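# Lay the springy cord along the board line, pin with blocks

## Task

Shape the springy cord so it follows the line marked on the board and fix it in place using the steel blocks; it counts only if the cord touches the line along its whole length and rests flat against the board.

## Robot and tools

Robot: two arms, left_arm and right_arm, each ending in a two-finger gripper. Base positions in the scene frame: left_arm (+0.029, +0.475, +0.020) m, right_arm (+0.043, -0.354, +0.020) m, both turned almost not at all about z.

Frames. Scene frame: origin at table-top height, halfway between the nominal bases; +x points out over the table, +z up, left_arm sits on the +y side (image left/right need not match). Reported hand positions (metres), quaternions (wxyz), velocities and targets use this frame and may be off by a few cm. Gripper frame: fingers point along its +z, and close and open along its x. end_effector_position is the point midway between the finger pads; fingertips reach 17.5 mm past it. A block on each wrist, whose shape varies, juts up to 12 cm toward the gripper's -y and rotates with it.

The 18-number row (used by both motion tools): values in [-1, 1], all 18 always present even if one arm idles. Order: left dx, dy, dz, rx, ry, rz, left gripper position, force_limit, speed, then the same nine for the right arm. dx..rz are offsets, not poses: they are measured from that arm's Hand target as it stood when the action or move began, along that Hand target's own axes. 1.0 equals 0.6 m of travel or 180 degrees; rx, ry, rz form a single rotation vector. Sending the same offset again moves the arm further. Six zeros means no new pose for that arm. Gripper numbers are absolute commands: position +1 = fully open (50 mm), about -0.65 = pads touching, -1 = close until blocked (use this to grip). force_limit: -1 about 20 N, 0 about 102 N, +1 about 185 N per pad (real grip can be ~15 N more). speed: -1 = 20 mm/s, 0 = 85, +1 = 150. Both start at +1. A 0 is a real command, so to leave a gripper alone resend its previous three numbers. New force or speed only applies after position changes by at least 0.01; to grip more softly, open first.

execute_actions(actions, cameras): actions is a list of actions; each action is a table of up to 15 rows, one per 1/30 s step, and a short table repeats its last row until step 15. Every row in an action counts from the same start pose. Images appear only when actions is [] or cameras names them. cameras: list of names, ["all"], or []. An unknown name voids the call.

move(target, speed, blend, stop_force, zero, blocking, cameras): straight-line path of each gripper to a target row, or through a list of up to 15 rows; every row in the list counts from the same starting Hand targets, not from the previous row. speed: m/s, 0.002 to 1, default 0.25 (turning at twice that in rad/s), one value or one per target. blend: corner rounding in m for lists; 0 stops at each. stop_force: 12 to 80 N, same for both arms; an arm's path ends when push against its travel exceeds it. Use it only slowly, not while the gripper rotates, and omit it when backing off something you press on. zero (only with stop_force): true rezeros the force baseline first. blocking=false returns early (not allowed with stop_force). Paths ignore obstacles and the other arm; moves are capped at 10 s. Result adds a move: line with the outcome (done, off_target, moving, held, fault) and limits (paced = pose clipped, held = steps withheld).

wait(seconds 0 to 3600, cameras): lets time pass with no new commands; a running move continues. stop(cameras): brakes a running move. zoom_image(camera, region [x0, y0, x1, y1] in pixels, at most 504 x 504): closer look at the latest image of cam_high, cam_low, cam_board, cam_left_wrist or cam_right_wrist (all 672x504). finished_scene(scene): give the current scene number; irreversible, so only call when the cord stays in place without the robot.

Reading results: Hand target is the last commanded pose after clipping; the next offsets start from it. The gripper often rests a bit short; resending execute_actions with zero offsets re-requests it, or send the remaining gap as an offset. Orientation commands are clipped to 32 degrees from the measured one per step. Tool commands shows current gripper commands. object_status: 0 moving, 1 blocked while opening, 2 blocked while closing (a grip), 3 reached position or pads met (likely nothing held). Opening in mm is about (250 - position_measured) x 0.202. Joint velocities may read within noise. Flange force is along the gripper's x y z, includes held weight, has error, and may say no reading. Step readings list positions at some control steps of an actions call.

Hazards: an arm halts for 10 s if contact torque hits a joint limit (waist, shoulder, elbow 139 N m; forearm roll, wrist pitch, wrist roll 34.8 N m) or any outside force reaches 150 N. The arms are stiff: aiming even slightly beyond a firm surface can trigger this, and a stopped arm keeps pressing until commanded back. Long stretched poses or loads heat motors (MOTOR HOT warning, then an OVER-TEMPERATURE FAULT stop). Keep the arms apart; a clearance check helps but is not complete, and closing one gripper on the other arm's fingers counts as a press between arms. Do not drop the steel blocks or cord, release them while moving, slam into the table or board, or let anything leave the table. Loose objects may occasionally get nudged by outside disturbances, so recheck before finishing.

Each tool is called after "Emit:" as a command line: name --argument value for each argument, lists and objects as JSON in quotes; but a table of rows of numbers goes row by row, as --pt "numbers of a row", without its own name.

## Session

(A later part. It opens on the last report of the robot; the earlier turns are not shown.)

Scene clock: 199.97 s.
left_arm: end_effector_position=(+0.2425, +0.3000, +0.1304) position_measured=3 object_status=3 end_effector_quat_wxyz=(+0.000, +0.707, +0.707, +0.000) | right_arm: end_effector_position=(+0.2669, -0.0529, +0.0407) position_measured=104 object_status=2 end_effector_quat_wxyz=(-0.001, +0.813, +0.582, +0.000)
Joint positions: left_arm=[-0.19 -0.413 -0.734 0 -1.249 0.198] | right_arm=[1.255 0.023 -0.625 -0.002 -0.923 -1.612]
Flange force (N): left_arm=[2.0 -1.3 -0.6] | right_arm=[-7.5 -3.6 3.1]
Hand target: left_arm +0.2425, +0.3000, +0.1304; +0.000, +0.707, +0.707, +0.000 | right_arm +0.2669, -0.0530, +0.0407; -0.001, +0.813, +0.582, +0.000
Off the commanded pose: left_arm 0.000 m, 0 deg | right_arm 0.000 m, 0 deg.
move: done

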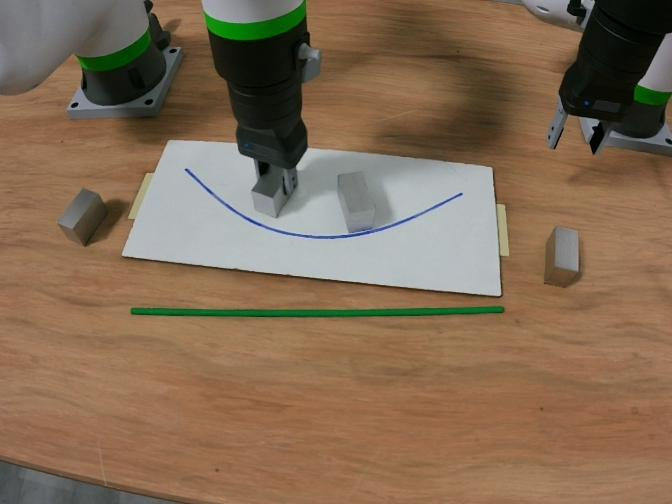

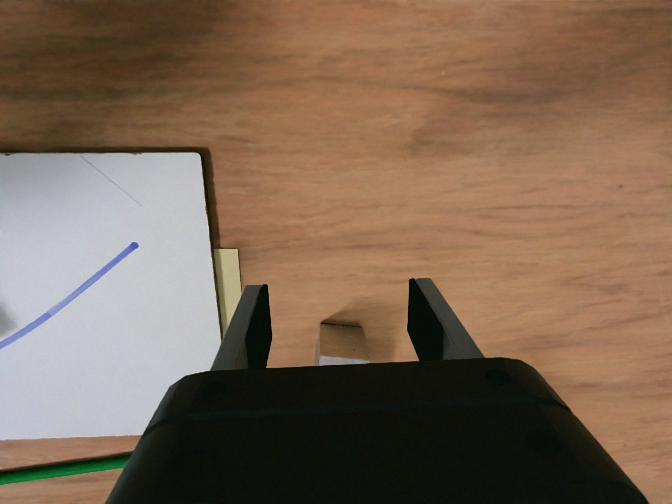

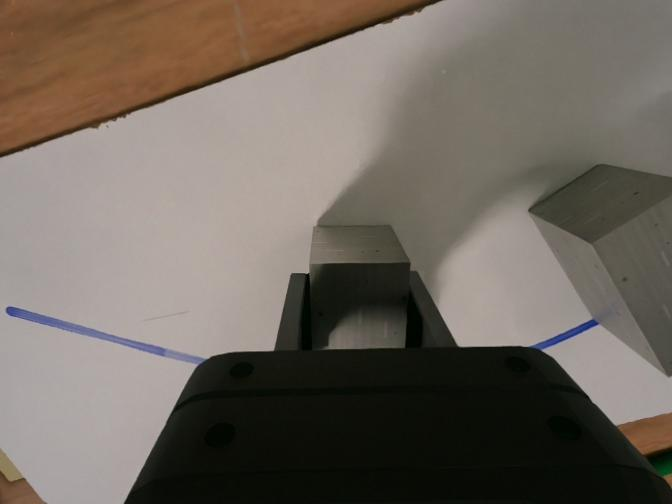

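Emit:
move --target '[0,0,0,0,0,0,1,-0.8,-0.5,0,0.0205,0,0,0,0.02,-1,-0.8,-0.5]' --speed 0.03 --cameras '["cam_board"]'

Emit:
zoom_image --camera "cam_board" --region '[210, 140, 378, 266]'

Scene clock: 206.37 s.
left_arm: end_effector_position=(+0.2425, +0.3000, +0.1304) position_measured=3 object_status=3 end_effector_quat_wxyz=(+0.000, +0.707, +0.707, +0.000) | right_arm: end_effector_position=(+0.2785, -0.0569, +0.0407) position_measured=104 object_status=2 end_effector_quat_wxyz=(-0.001, +0.831, +0.556, +0.000)
Joint positions: left_arm=[-0.19 -0.413 -0.734 0 -1.249 0.198] | right_arm=[1.22 0.033 -0.615 -0.001 -0.923 -1.64]
Flange force (N): left_arm=[2.1 -1.4 -0.7] | right_arm=[-8.8 -4.3 3.4]
Hand target: left_arm +0.2425, +0.3000, +0.1304; +0.000, +0.707, +0.707, +0.000 | right_arm +0.2786, -0.0570, +0.0407; -0.001, +0.831, +0.556, +0.000
Off the commanded pose: left_arm 0.000 m, 0 deg | right_arm 0.000 m, 0 deg.
move: done

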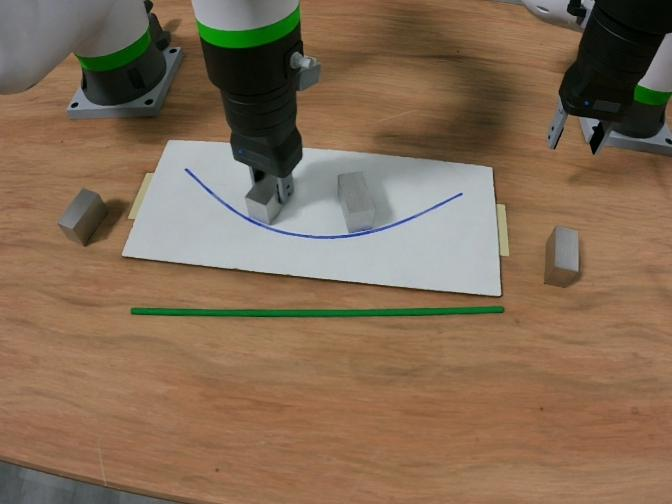

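Scaled by 3.000.

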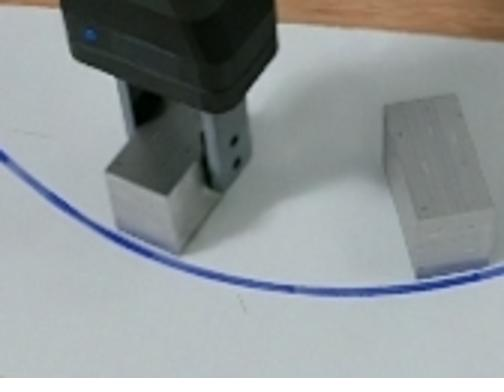

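Emit:
move --pt "0 0 0 0 0 0 1 -0.8 -0.5 0 0 0.0012 0 0 0 -1 -0.8 -0.5" --pt "0 0 0 0 0 0 1 -0.8 -0.5 0 0 0.0012 0 0 0 1 -0.8 -0.8" --pt "0.0083 0.16 0.04 0 0 0 1 -0.8 -0.5 0 0 -0.15 0 0 0 1 -0.8 -0.8" --speed '[0.01,0.05,0.12]' --cameras '["cam_board","cam_left_wrist","cam_right_wrist"]'

Emit:
zoom_image --camera "cam_board" --region '[210, 140, 378, 266]'

Scene clock: 212.97 s.
left_arm: end_effector_position=(+0.3385, +0.3050, +0.1064) position_measured=3 object_status=3 end_effector_quat_wxyz=(+0.000, +0.707, +0.707, +0.000) | right_arm: end_effector_position=(+0.2787, -0.0571, +0.1306) position_measured=3 object_status=3 end_effector_quat_wxyz=(-0.001, +0.831, +0.556, +0.000)
Joint positions: left_arm=[-0.118 -0.141 -0.599 0 -1.112 0.127] | right_arm=[1.22 -0.096 -0.497 -0.001 -1.17 -1.641]
Flange force (N): left_arm=[3.0 -4.7 0.8] | right_arm=[-9.2 -3.8 0.5]
Hand target: left_arm +0.3385, +0.3050, +0.1064; +0.000, +0.707, +0.707, +0.000 | right_arm +0.2787, -0.0570, +0.1307; -0.001, +0.831, +0.556, +0.000
Off the commanded pose: left_arm 0.000 m, 0 deg | right_arm 0.000 m, 0 deg.
move: done

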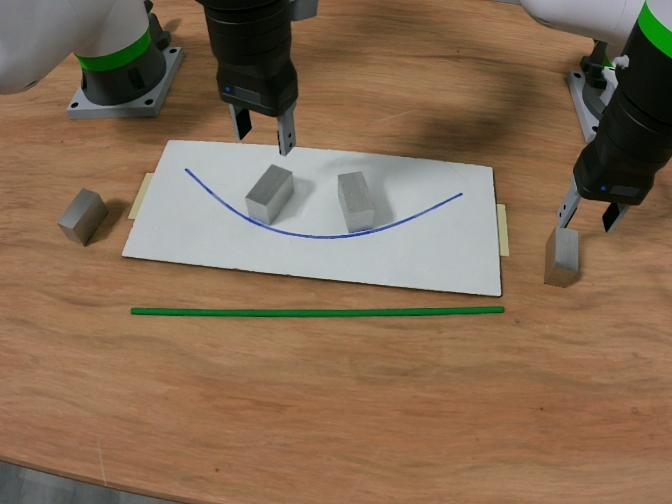

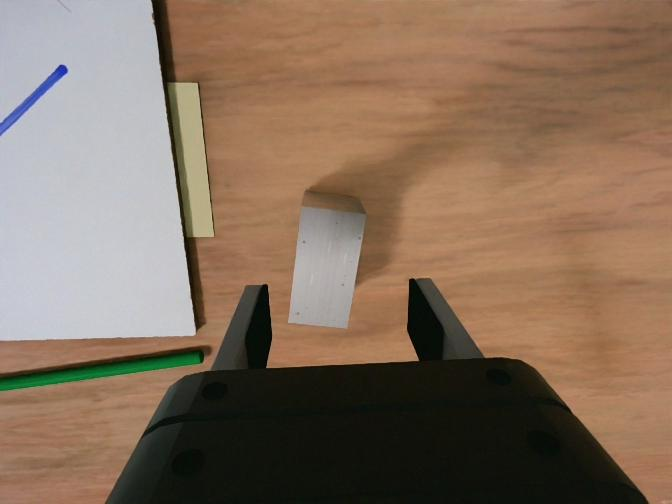

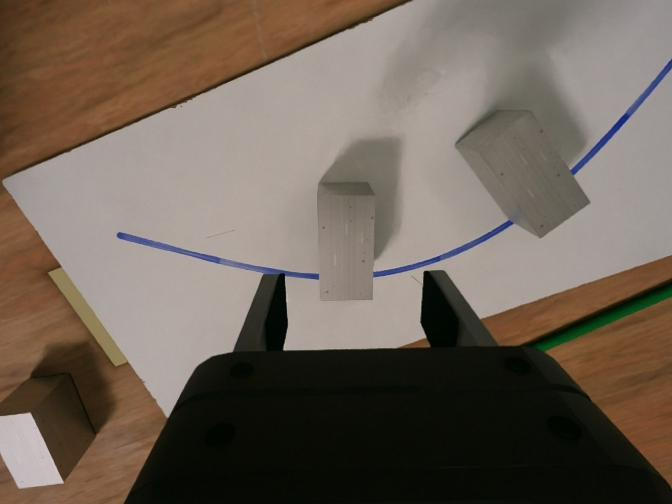

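Scaled by 3.000.

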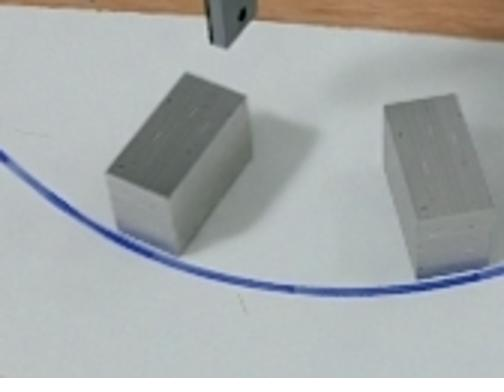

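Emit:
move --target '[-0.2333,0.1358,-0.0227,0,0,0.461,1,0,0,-0.048,0.325,0.0177,0,0,-0.664,1,0,0]' --cameras '["cam_board","cam_left_wrist","cam_right_wrist"]'

Scene clock: 230.40 s.
left_arm: end_effector_position=(+0.4201, +0.1651, +0.1201) position_measured=3 object_status=3 end_effector_quat_wxyz=(+0.000, +0.998, +0.062, +0.000) | right_arm: end_effector_position=(+0.4478, -0.1581, +0.1198) position_measured=3 object_status=3 end_effector_quat_wxyz=(+0.000, -0.061, +0.998, +0.000)
Joint positions: left_arm=[-0.399 0.214 -0.195 0 -1.161 -1.04] | right_arm=[0.714 0.097 -0.331 -0.001 -1.143 0.951]
Flange force (N): left_arm=[-0.9 -1.2 -0.3] | right_arm=[7.7 -2.0 -0.5]
Hand target: left_arm +0.4201, +0.1651, +0.1201; +0.000, +0.998, +0.062, +0.000 | right_arm +0.4478, -0.1582, +0.1198; +0.000, -0.061, +0.998, +0.000
Off the commanded pose: left_arm 0.000 m, 0 deg | right_arm 0.000 m, 0 deg.
move: done

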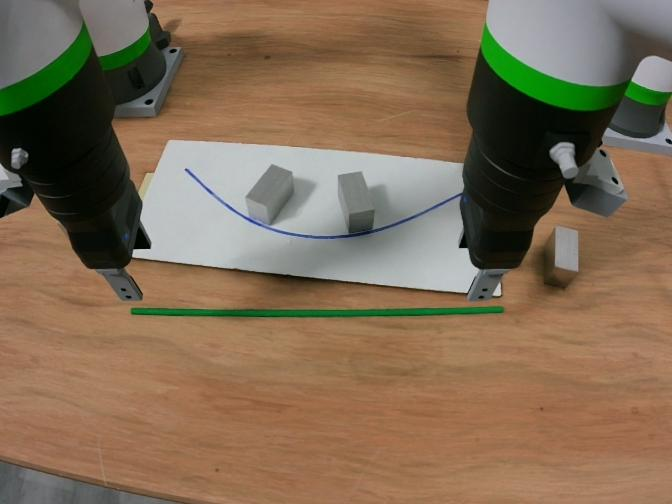

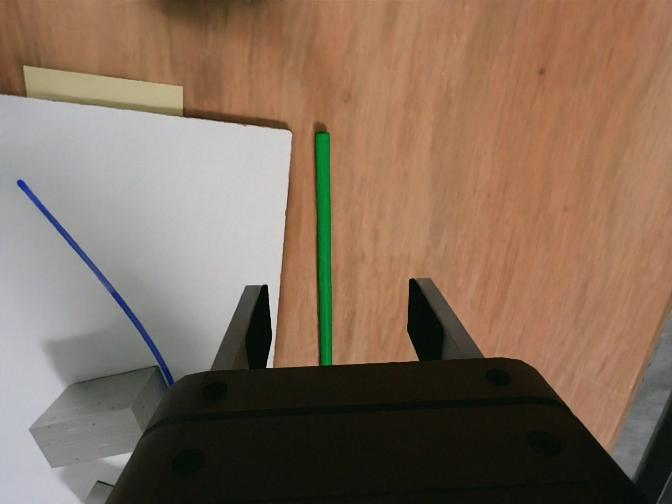

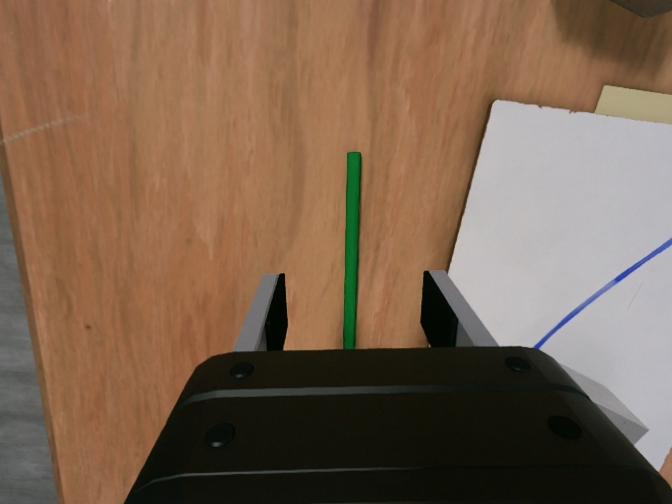

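Emit:
move --target '[-0.01,0,0.133,0,0,0,1,-1,-0.5,0,0,0.133,0,0,0,1,-1,-0.5]' --speed 0.15

Emit:
move --target '[0,0,0.0345,0,0,0,1,-1,-0.5,0,0,0.0342,0,0,0,1,-1,-0.5]' --speed 0.03 --stop_force 15

Emit:
move --target '[0,0,0,0,0,0,-1,-0.8,-0.5,0,0,0,0,0,0,-1,-0.8,-0.5]' --cameras '["cam_board","cam_left_wrist","cam_right_wrist"]'

Scene clock: 238.93 s.
left_arm: end_effector_position=(+0.4142, +0.1643, +0.0404) position_measured=3 object_status=3 end_effector_quat_wxyz=(+0.000, +0.998, +0.062, +0.000) | right_arm: end_effector_position=(+0.4477, -0.1581, +0.0401) position_measured=3 object_status=3 end_effector_quat_wxyz=(+0.000, -0.062, +0.998, +0.000)
Joint positions: left_arm=[-0.406 0.301 -0.295 0 -0.973 -1.034] | right_arm=[0.714 0.202 -0.424 -0.001 -0.945 0.951]
Flange force (N): left_arm=[-0.9 -1.4 0.2] | right_arm=[8.2 -1.7 -2.9]
Hand target: left_arm +0.4142, +0.1643, +0.0403; +0.000, +0.998, +0.062, +0.000 | right_arm +0.4477, -0.1581, +0.0400; +0.000, -0.061, +0.998, +0.000
Off the commanded pose: left_arm 0.000 m, 0 deg | right_arm 0.000 m, 0 deg.
move: done

Scene clock: 240.50 s.
left_arm: end_effector_position=(+0.4142, +0.1642, +0.0250) position_measured=3 object_status=3 end_effector_quat_wxyz=(+0.000, +0.998, +0.062, +0.000) | right_arm: end_effector_position=(+0.4477, -0.1581, +0.0195) position_measured=3 object_status=3 end_effector_quat_wxyz=(+0.000, -0.061, +0.998, +0.000)
Joint positions: left_arm=[-0.406 0.324 -0.308 0 -0.938 -1.034] | right_arm=[0.714 0.236 -0.441 -0.001 -0.894 0.951]
Flange force (N): left_arm=[-10.2 -28.7 -88.3] | right_arm=[8.2 -1.7 -2.5]
Hand target: left_arm +0.4142, +0.1642, +0.0250; +0.000, +0.998, +0.062, +0.000 (not the last commanded pose) | right_arm +0.4477, -0.1581, +0.0195; +0.000, -0.061, +0.998, +0.000
Off the commanded pose: left_arm 0.005 m, 0 deg | right_arm 0.000 m, 0 deg.
move: contact (left_arm)

Scene clock: 241.57 s.
left_arm: end_effector_position=(+0.4142, +0.1642, +0.0250) position_measured=220 object_status=2 end_effector_quat_wxyz=(+0.000, +0.998, +0.062, +0.000) | right_arm: end_effector_position=(+0.4477, -0.1581, +0.0195) position_measured=216 object_status=2 end_effector_quat_wxyz=(+0.000, -0.061, +0.998, +0.000)
Joint positions: left_arm=[-0.406 0.324 -0.308 0 -0.938 -1.034] | right_arm=[0.714 0.236 -0.441 -0.001 -0.894 0.951]
Flange force (N): left_arm=[-0.7 -1.2 -0.3] | right_arm=[7.6 -1.5 -2.5]
Hand target: left_arm +0.4142, +0.1642, +0.0250; +0.000, +0.998, +0.062, +0.000 | right_arm +0.4477, -0.1581, +0.0195; +0.000, -0.061, +0.998, +0.000
Off the commanded pose: left_arm 0.000 m, 0 deg | right_arm 0.000 m, 0 deg.
move: done

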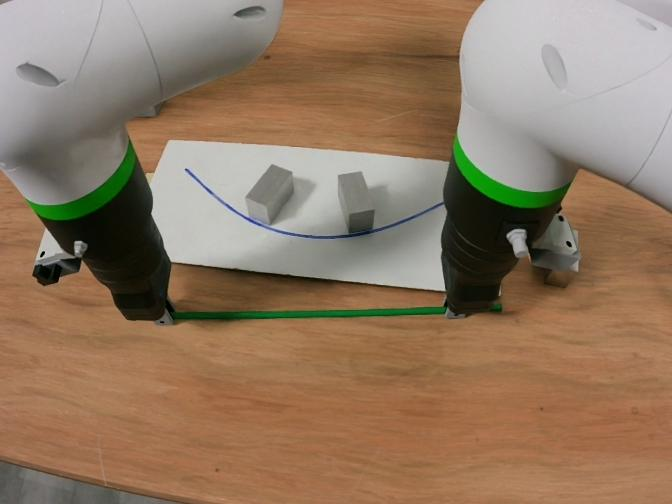

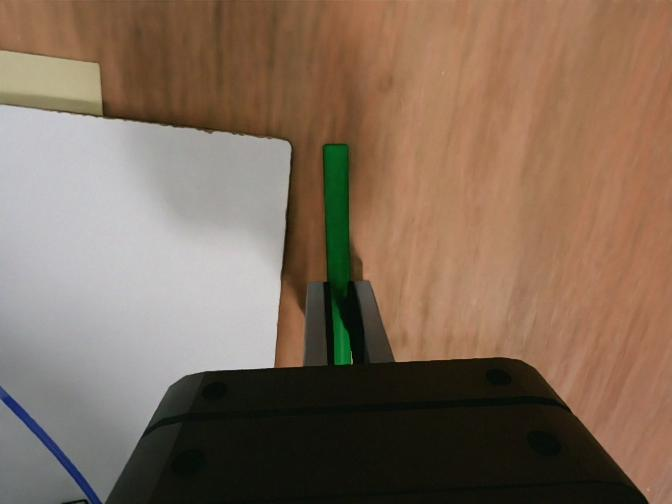

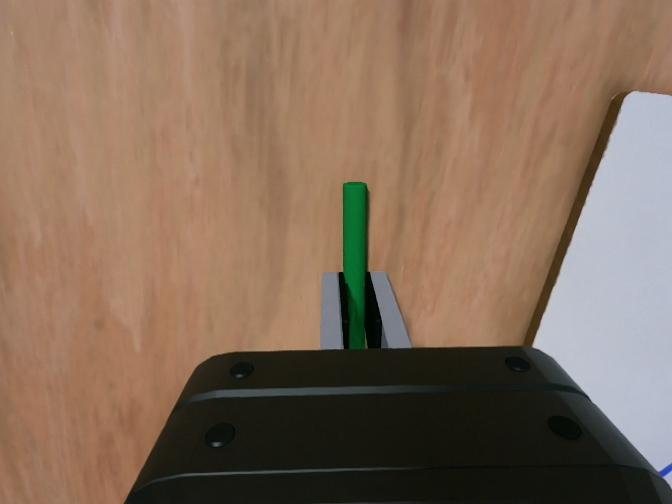

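Emit:
move --pt "0 0 0 0 0 0 -0.19 -0.8 -0.5 0 0 0 0 0 0 -1 -0.8 -0.5" --pt "0 0 0.0092 0 0 0 -0.19 -0.8 -0.5 0 0 0 0 0 0 -1 -0.8 -0.5" --pt "0 0 0.0092 0 0 0 -1 -0.8 -0.5 0 0 0 0 0 0 -1 -0.8 -0.5" --speed 0.03 --cameras '["cam_left_wrist"]'

Scene clock: 246.03 s.
left_arm: end_effector_position=(+0.4142, +0.1642, +0.0195) position_measured=215 object_status=2 end_effector_quat_wxyz=(+0.000, +0.998, +0.062, +0.000) | right_arm: end_effector_position=(+0.4477, -0.1581, +0.0195) position_measured=216 object_status=2 end_effector_quat_wxyz=(+0.000, -0.061, +0.998, +0.000)
Joint positions: left_arm=[-0.406 0.333 -0.313 0 -0.925 -1.034] | right_arm=[0.714 0.236 -0.441 -0.001 -0.894 0.951]
Flange force (N): left_arm=[2.9 -2.0 -16.6] | right_arm=[8.0 -1.8 -2.2]
Hand target: left_arm +0.4142, +0.1642, +0.0195; +0.000, +0.998, +0.062, +0.000 | right_arm +0.4477, -0.1581, +0.0195; +0.000, -0.061, +0.998, +0.000
Off the commanded pose: left_arm 0.000 m, 0 deg | right_arm 0.000 m, 0 deg.
move: done

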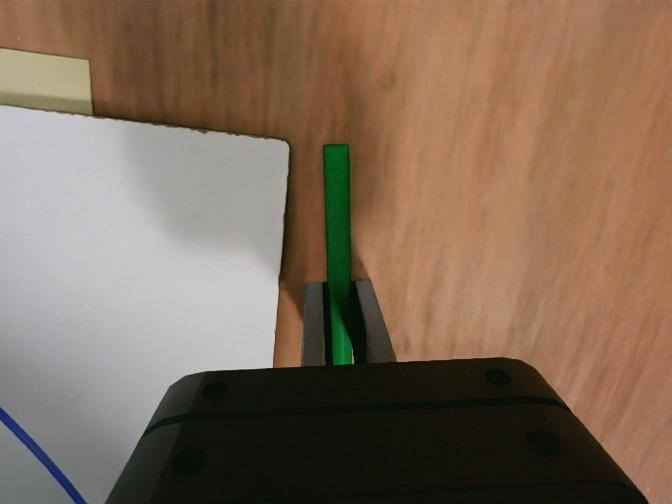

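Emit:
move --pt "0 0 -0.05 0 0 0 -1 -0.8 -0.5 0 0 -0.05 0 0 0 -1 -0.8 -0.5" --pt "-0.1139 0.0081 -0.05 0 0 0.0394 -1 -0.8 -0.5 0.188 -0.0033 -0.05 0 0 0.039 -1 -0.8 -0.5" --pt "-0.1139 0.0081 -0.013 0 0 0.0394 -1 -0.8 -0.5 0.188 -0.0033 -0.013 0 0 0.039 -1 -0.8 -0.5" --speed '[0.08,0.1,0.05]' --cameras '["cam_board","cam_low"]'

Scene clock: 256.43 s.
left_arm: end_effector_position=(+0.3470, +0.1510, +0.0273) position_measured=215 object_status=2 end_effector_quat_wxyz=(+0.000, +1.000, +0.000, +0.000) | right_arm: end_effector_position=(+0.3360, -0.1739, +0.0275) position_measured=216 object_status=2 end_effector_quat_wxyz=(-0.001, +0.000, +1.000, +0.000)
Joint positions: left_arm=[-0.497 0.232 -0.424 0 -0.914 -1.066] | right_arm=[0.909 -0.033 -0.72 -0.002 -0.884 0.635]
Flange force (N): left_arm=[-1.2 0.5 -1.2] | right_arm=[8.3 -1.5 -2.9]
Hand target: left_arm +0.3470, +0.1510, +0.0272; +0.000, +1.000, +0.000, +0.000 | right_arm +0.3360, -0.1739, +0.0274; -0.001, +0.000, +1.000, +0.000
Off the commanded pose: left_arm 0.000 m, 0 deg | right_arm 0.000 m, 0 deg.
move: done
Images, in order (width x height): cam_low 672x504, cam_board 672x504.

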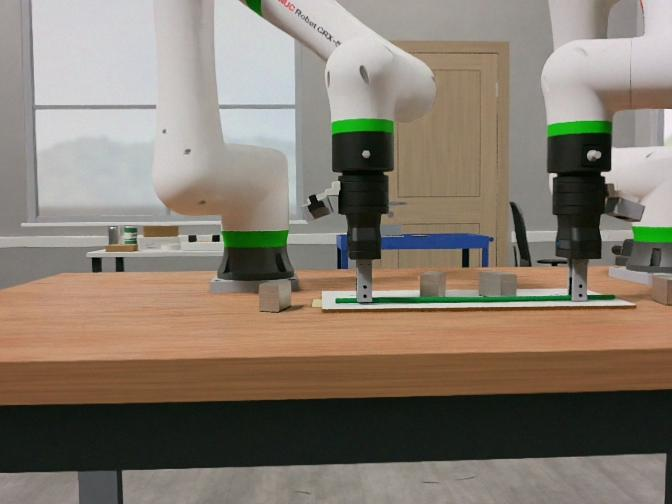

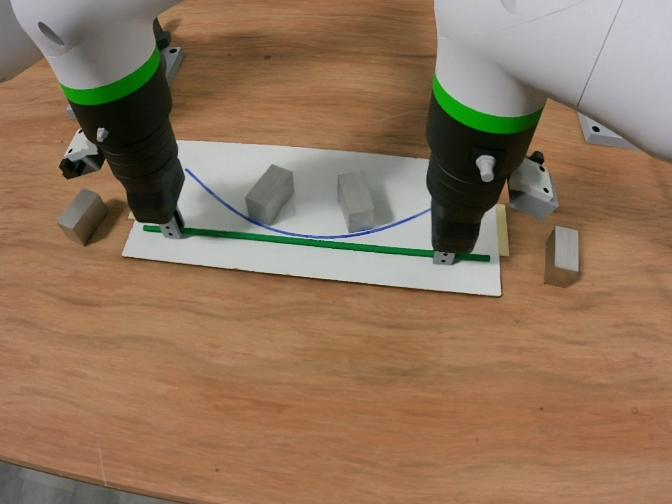

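Emit:
move --pt "0 0 0.0008 0 0 0 -0.19 -0.8 -1 0 0 0.0008 0 0 0 -0.19 -0.8 -1" --pt "0 0 -0.15 0 0 0 -0.19 -0.8 -0.8 0 0 -0.15 0 0 0 -0.19 -0.8 -0.8" --pt "-0.0075 -0.255 -0.13 0 0 -0.461 1 0 0 0.0283 -0.2168 -0.13 0 0 0.594 1 0 0" --speed '[0.01,0.1,0.25]' --cameras '["cam_board","cam_left_wrist","cam_right_wrist"]'

Scene clock: 270.83 s.
left_arm: end_effector_position=(+0.3425, +0.3040, +0.1052) position_measured=3 object_status=3 end_effector_quat_wxyz=(+0.000, +0.749, +0.662, +0.000) | right_arm: end_effector_position=(+0.3192, -0.3040, +0.1053) position_measured=3 object_status=0 end_effector_quat_wxyz=(-0.001, +0.803, +0.596, +0.000)
Joint positions: left_arm=[-0.119 -0.128 -0.591 0 -1.107 0.004] | right_arm=[0.63 -0.366 -0.767 -0.001 -1.17 -0.954]
Flange force (N): left_arm=[0.7 -1.1 -0.7] | right_arm=[-2.6 -8.7 0.3]
Hand target: left_arm +0.3425, +0.3040, +0.1052; +0.000, +0.749, +0.662, +0.000 | right_arm +0.3192, -0.3040, +0.1053; -0.001, +0.803, +0.596, +0.000
Off the commanded pose: left_arm 0.000 m, 0 deg | right_arm 0.000 m, 0 deg.
move: done

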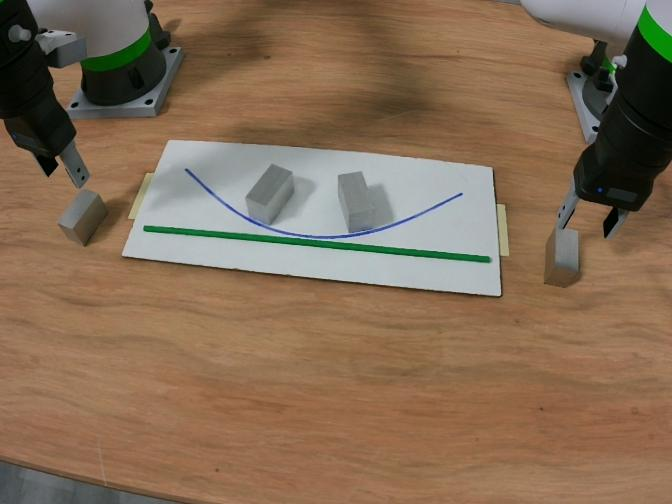

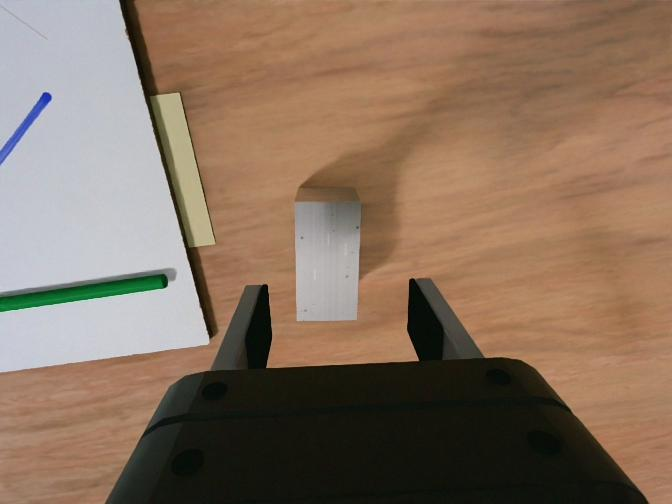

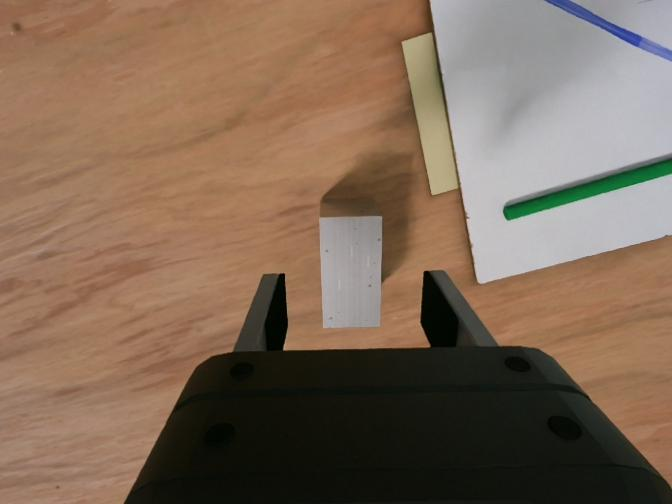

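Emit:
move --pt "-0.0033 0 0.1202 0 0 0 1 -0.8 -0.5 0 0.005 0.1203 0 0 0 1 -0.8 -0.5" --pt "-0.0033 0 0.1202 0 0 0 -1 -0.8 -0.5 0 0.005 0.1203 0 0 0 -1 -0.8 -0.5" --pt "-0.0033 0 0.055 0 0 0 -1 -0.8 -0.5 0 0.005 0.055 0 0 0 -1 -0.8 -0.5" --pt "-0.1542 0.0985 0.055 0 0 -0.067 -1 -0.8 -0.5 0.1665 0.0555 0.055 0 0 -0.066 -1 -0.8 -0.5" --pt "-0.1542 0.0985 0.1075 0 0 -0.067 -1 -0.8 -0.5 0.1665 0.0555 0.1077 0 0 -0.066 -1 -0.8 -0.5" --speed '[0.12,0.1,0.1,0.18,0.06]' --cameras '["cam_board","cam_left_wrist","cam_right_wrist"]'

Scene clock: 285.77 s.
left_arm: end_effector_position=(+0.3899, +0.2050, +0.0408) position_measured=104 object_status=2 end_effector_quat_wxyz=(+0.000, +0.676, +0.737, +0.000) | right_arm: end_effector_position=(+0.3800, -0.2181, +0.0408) position_measured=104 object_status=2 end_effector_quat_wxyz=(-0.001, +0.737, +0.675, +0.000)
Joint positions: left_arm=[-0.343 0.203 -0.422 0 -0.946 0.438] | right_arm=[0.719 -0.007 -0.655 -0.002 -0.923 -0.835]
Flange force (N): left_arm=[0.3 -0.3 6.3] | right_arm=[-2.1 -6.6 4.3]
Hand target: left_arm +0.3899, +0.2049, +0.0407; +0.000, +0.676, +0.737, +0.000 | right_arm +0.3800, -0.2181, +0.0407; -0.001, +0.737, +0.676, +0.000
Off the commanded pose: left_arm 0.000 m, 0 deg | right_arm 0.000 m, 0 deg.
move: done

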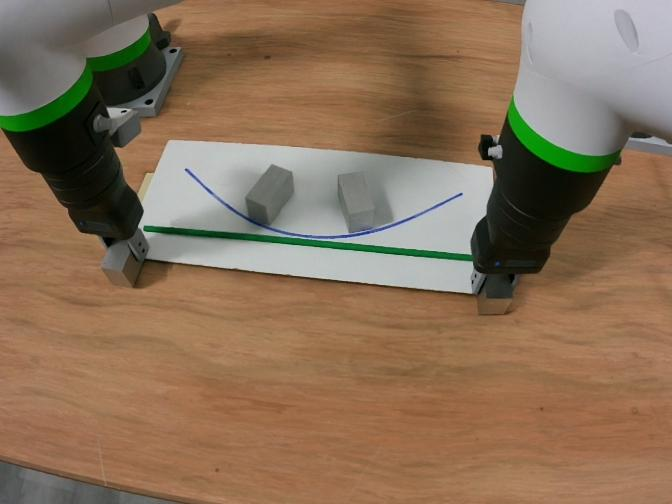

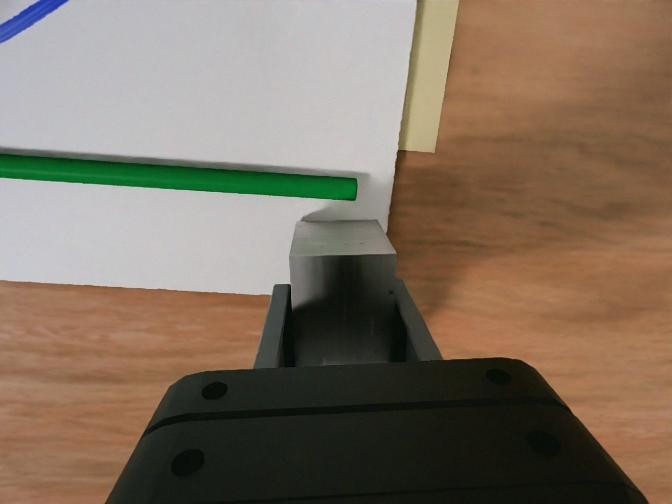

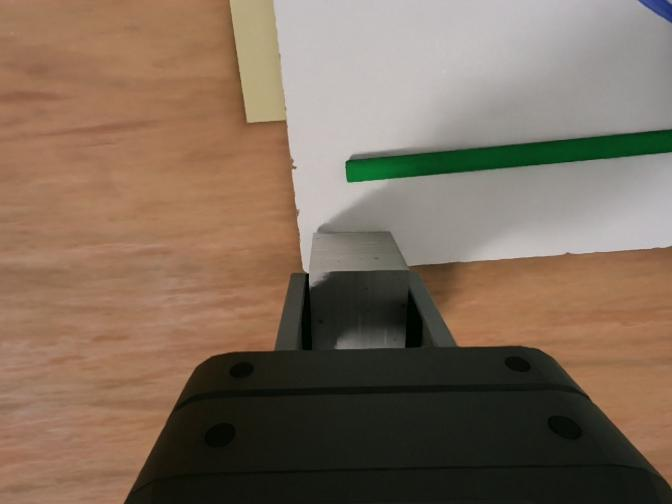

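Emit:
move --target '[-0.0107,-0.1557,0,0,0,-0.15,-1,-0.8,-0.5,0.0105,-0.1573,0,0,0,0.15,-1,-0.8,-0.5]' --speed 0.06 --cameras '["cam_board","cam_left_wrist","cam_right_wrist","cam_low"]'

Emit:
zoom_image --camera "cam_board" --region '[130, 130, 500, 290]'

Scene clock: 293.93 s.
left_arm: end_effector_position=(+0.2974, +0.1904, +0.0407) position_measured=104 object_status=2 end_effector_quat_wxyz=(+0.000, +0.485, +0.875, +0.000) | right_arm: end_effector_position=(+0.2866, -0.2036, +0.0408) position_measured=104 object_status=2 end_effector_quat_wxyz=(-0.001, +0.875, +0.485, +0.000)
Joint positions: left_arm=[-0.469 0.062 -0.584 0 -0.924 1.035] | right_arm=[0.994 -0.235 -0.851 -0.002 -0.955 -1.581]
Flange force (N): left_arm=[1.4 1.0 5.0] | right_arm=[-7.8 -6.9 3.7]
Hand target: left_arm +0.2974, +0.1904, +0.0407; +0.000, +0.485, +0.875, +0.000 | right_arm +0.2866, -0.2036, +0.0408; -0.001, +0.875, +0.485, +0.000
Off the commanded pose: left_arm 0.000 m, 0 deg | right_arm 0.000 m, 0 deg.
move: done
Images, in order (width x height): cam_low 672x504, cam_board 672x504, cam_left_wrist 672x504, cam_right_wrist 672x504.

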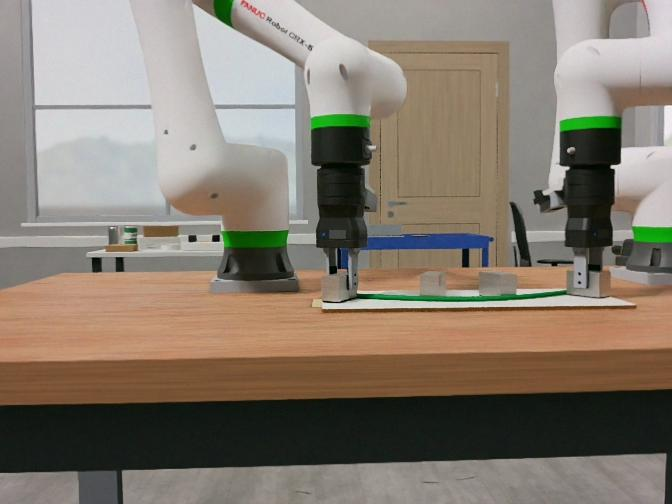

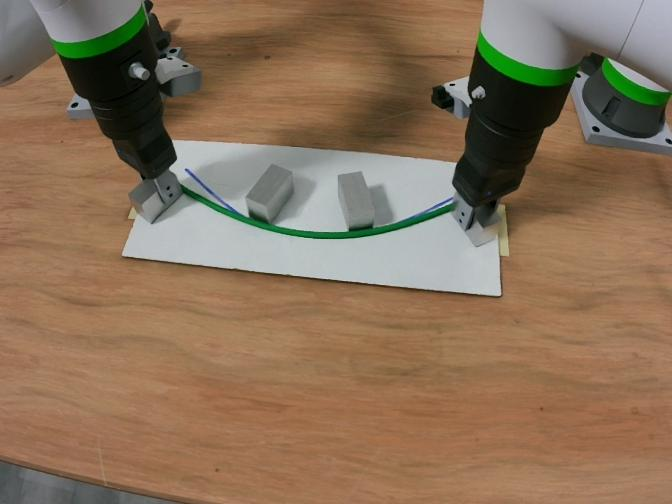

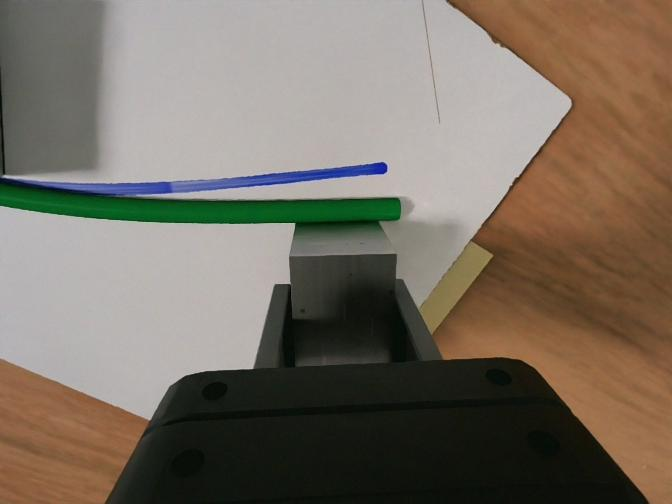

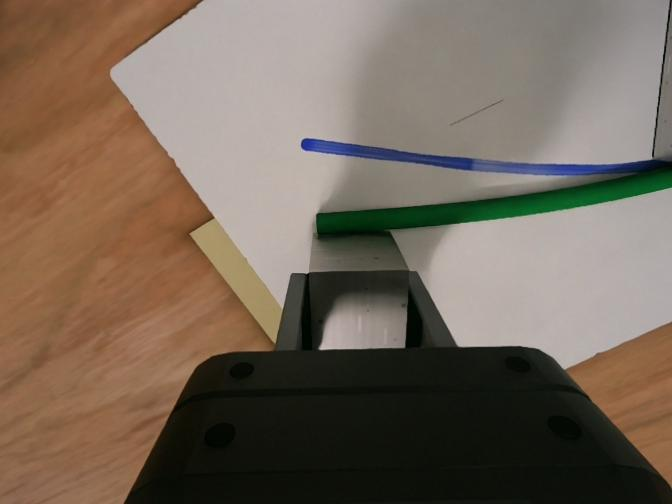

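Scaled by 1.362.

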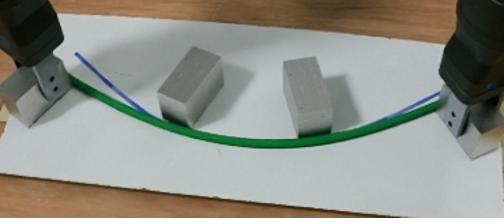

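Emit:
move --target '[0,-0.0167,0,0,0,-0.033,-1,-0.8,-0.5,0,-0.03,0,0,0,0.039,-1,-0.8,-0.5]' --speed 0.04 --cameras '["cam_board","cam_left_wrist","cam_right_wrist"]'

Emit:
zoom_image --camera "cam_board" --region '[150, 140, 330, 260]'

Emit:
zoom_image --camera "cam_board" --region '[310, 140, 490, 260]'

Scene clock: 307.83 s.
left_arm: end_effector_position=(+0.2889, +0.1850, +0.0407) position_measured=104 object_status=2 end_effector_quat_wxyz=(+0.000, +0.439, +0.899, +0.000) | right_arm: end_effector_position=(+0.2713, -0.1940, +0.0408) position_measured=104 object_status=2 end_effector_quat_wxyz=(-0.001, +0.903, +0.430, +0.000)
Joint positions: left_arm=[-0.493 0.058 -0.589 0 -0.923 1.162] | right_arm=[1.066 -0.261 -0.869 -0.002 -0.963 -1.775]
Flange force (N): left_arm=[1.5 -0.2 4.8] | right_arm=[-8.1 -3.7 3.5]
Hand target: left_arm +0.2889, +0.1851, +0.0407; +0.000, +0.439, +0.899, +0.000 | right_arm +0.2713, -0.1940, +0.0408; -0.001, +0.903, +0.430, +0.000
Off the commanded pose: left_arm 0.000 m, 0 deg | right_arm 0.000 m, 0 deg.
move: done

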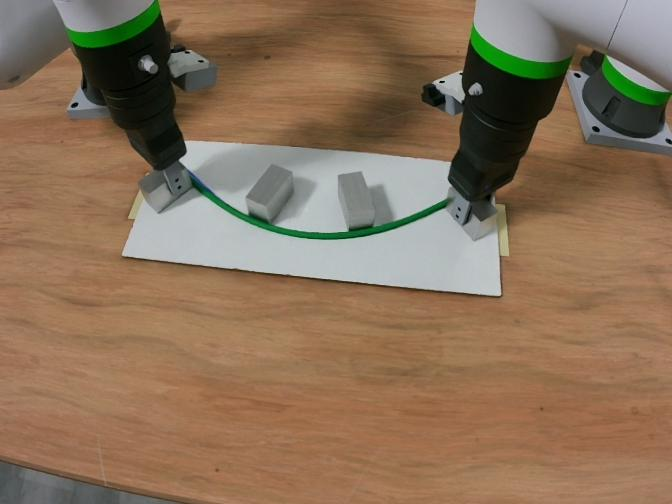

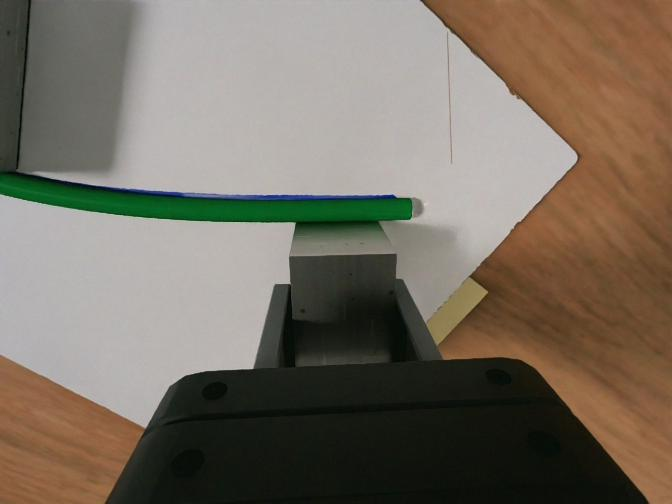

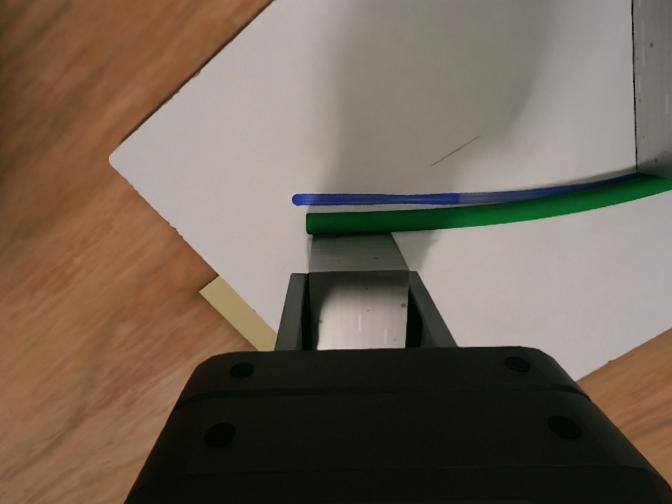

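Scaled by 2.800.

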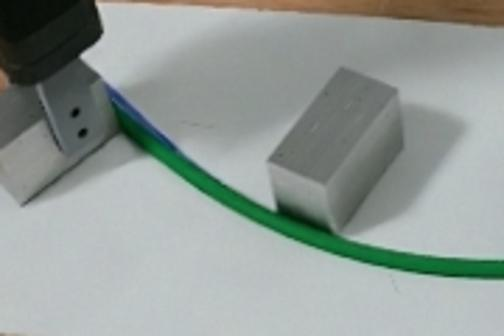

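Scaled by 2.800.

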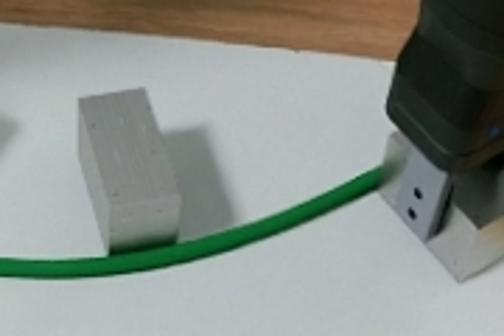

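Emit:
move --target '[0,-0.0057,0,0,0,0,-1,-0.8,-0.5,0,-0.0103,0,0,0,0,-1,-0.8,-0.5]' --speed 0.03 --cameras '["cam_board","cam_left_wrist","cam_right_wrist"]'

Emit:
zoom_image --camera "cam_board" --region '[150, 140, 330, 260]'

Emit:
zoom_image --camera "cam_board" --region '[310, 140, 490, 260]'

Scene clock: 315.07 s.
left_arm: end_effector_position=(+0.2862, +0.1830, +0.0407) position_measured=104 object_status=2 end_effector_quat_wxyz=(+0.000, +0.439, +0.899, +0.000) | right_arm: end_effector_position=(+0.2665, -0.1901, +0.0408) position_measured=104 object_status=2 end_effector_quat_wxyz=(-0.001, +0.903, +0.430, +0.000)
Joint positions: left_arm=[-0.501 0.057 -0.589 0 -0.923 1.171] | right_arm=[1.09 -0.267 -0.873 -0.002 -0.965 -1.8]
Flange force (N): left_arm=[1.6 0.4 4.9] | right_arm=[-7.2 -2.5 4.2]
Hand target: left_arm +0.2862, +0.1830, +0.0407; +0.000, +0.439, +0.899, +0.000 | right_arm +0.2665, -0.1901, +0.0409; -0.001, +0.903, +0.430, +0.000
Off the commanded pose: left_arm 0.000 m, 0 deg | right_arm 0.000 m, 0 deg.
move: done

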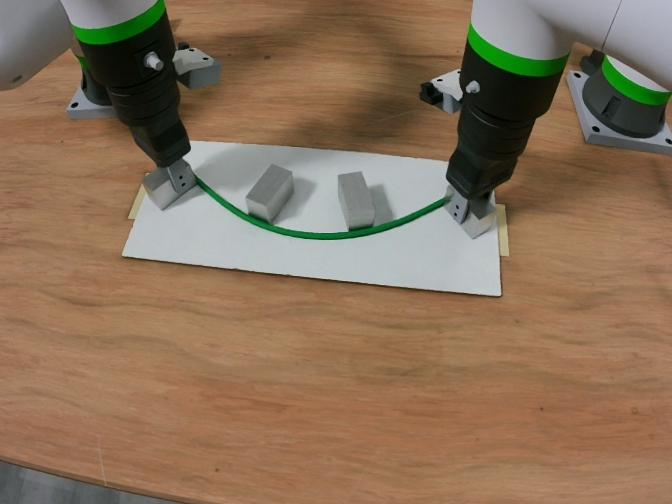

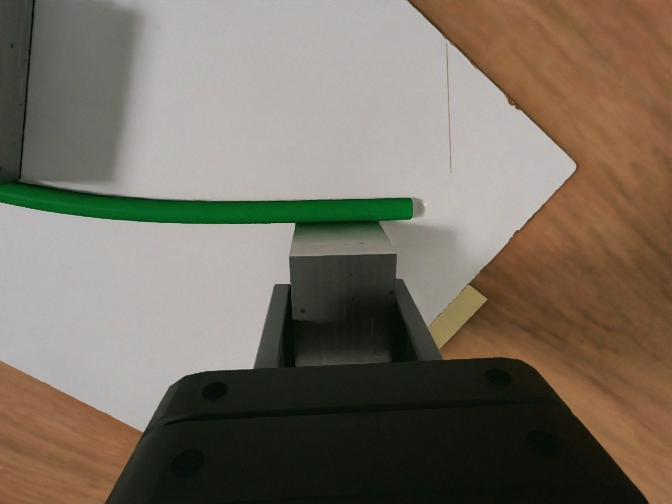

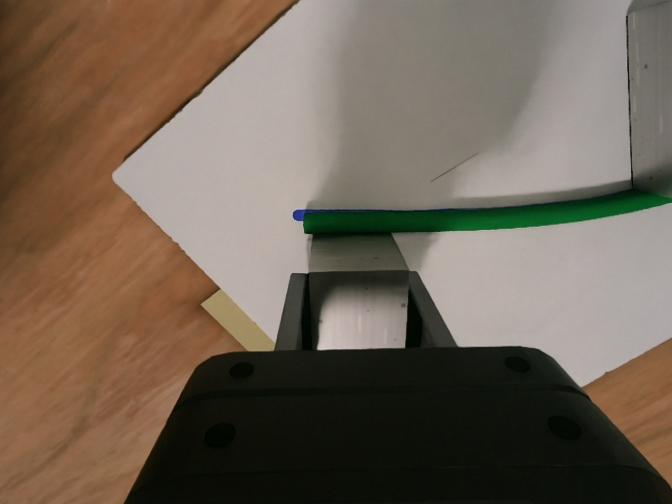

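Scaled by 2.800.

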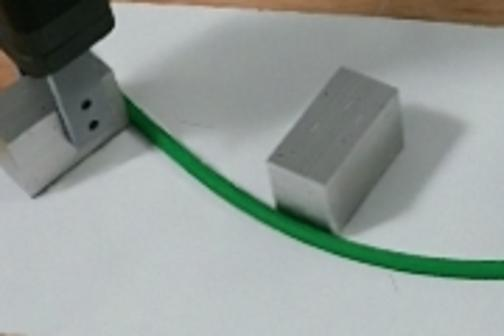

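Scaled by 2.800.

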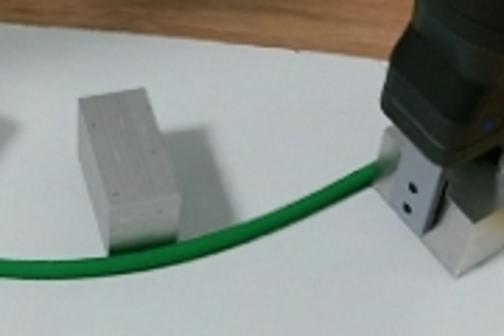

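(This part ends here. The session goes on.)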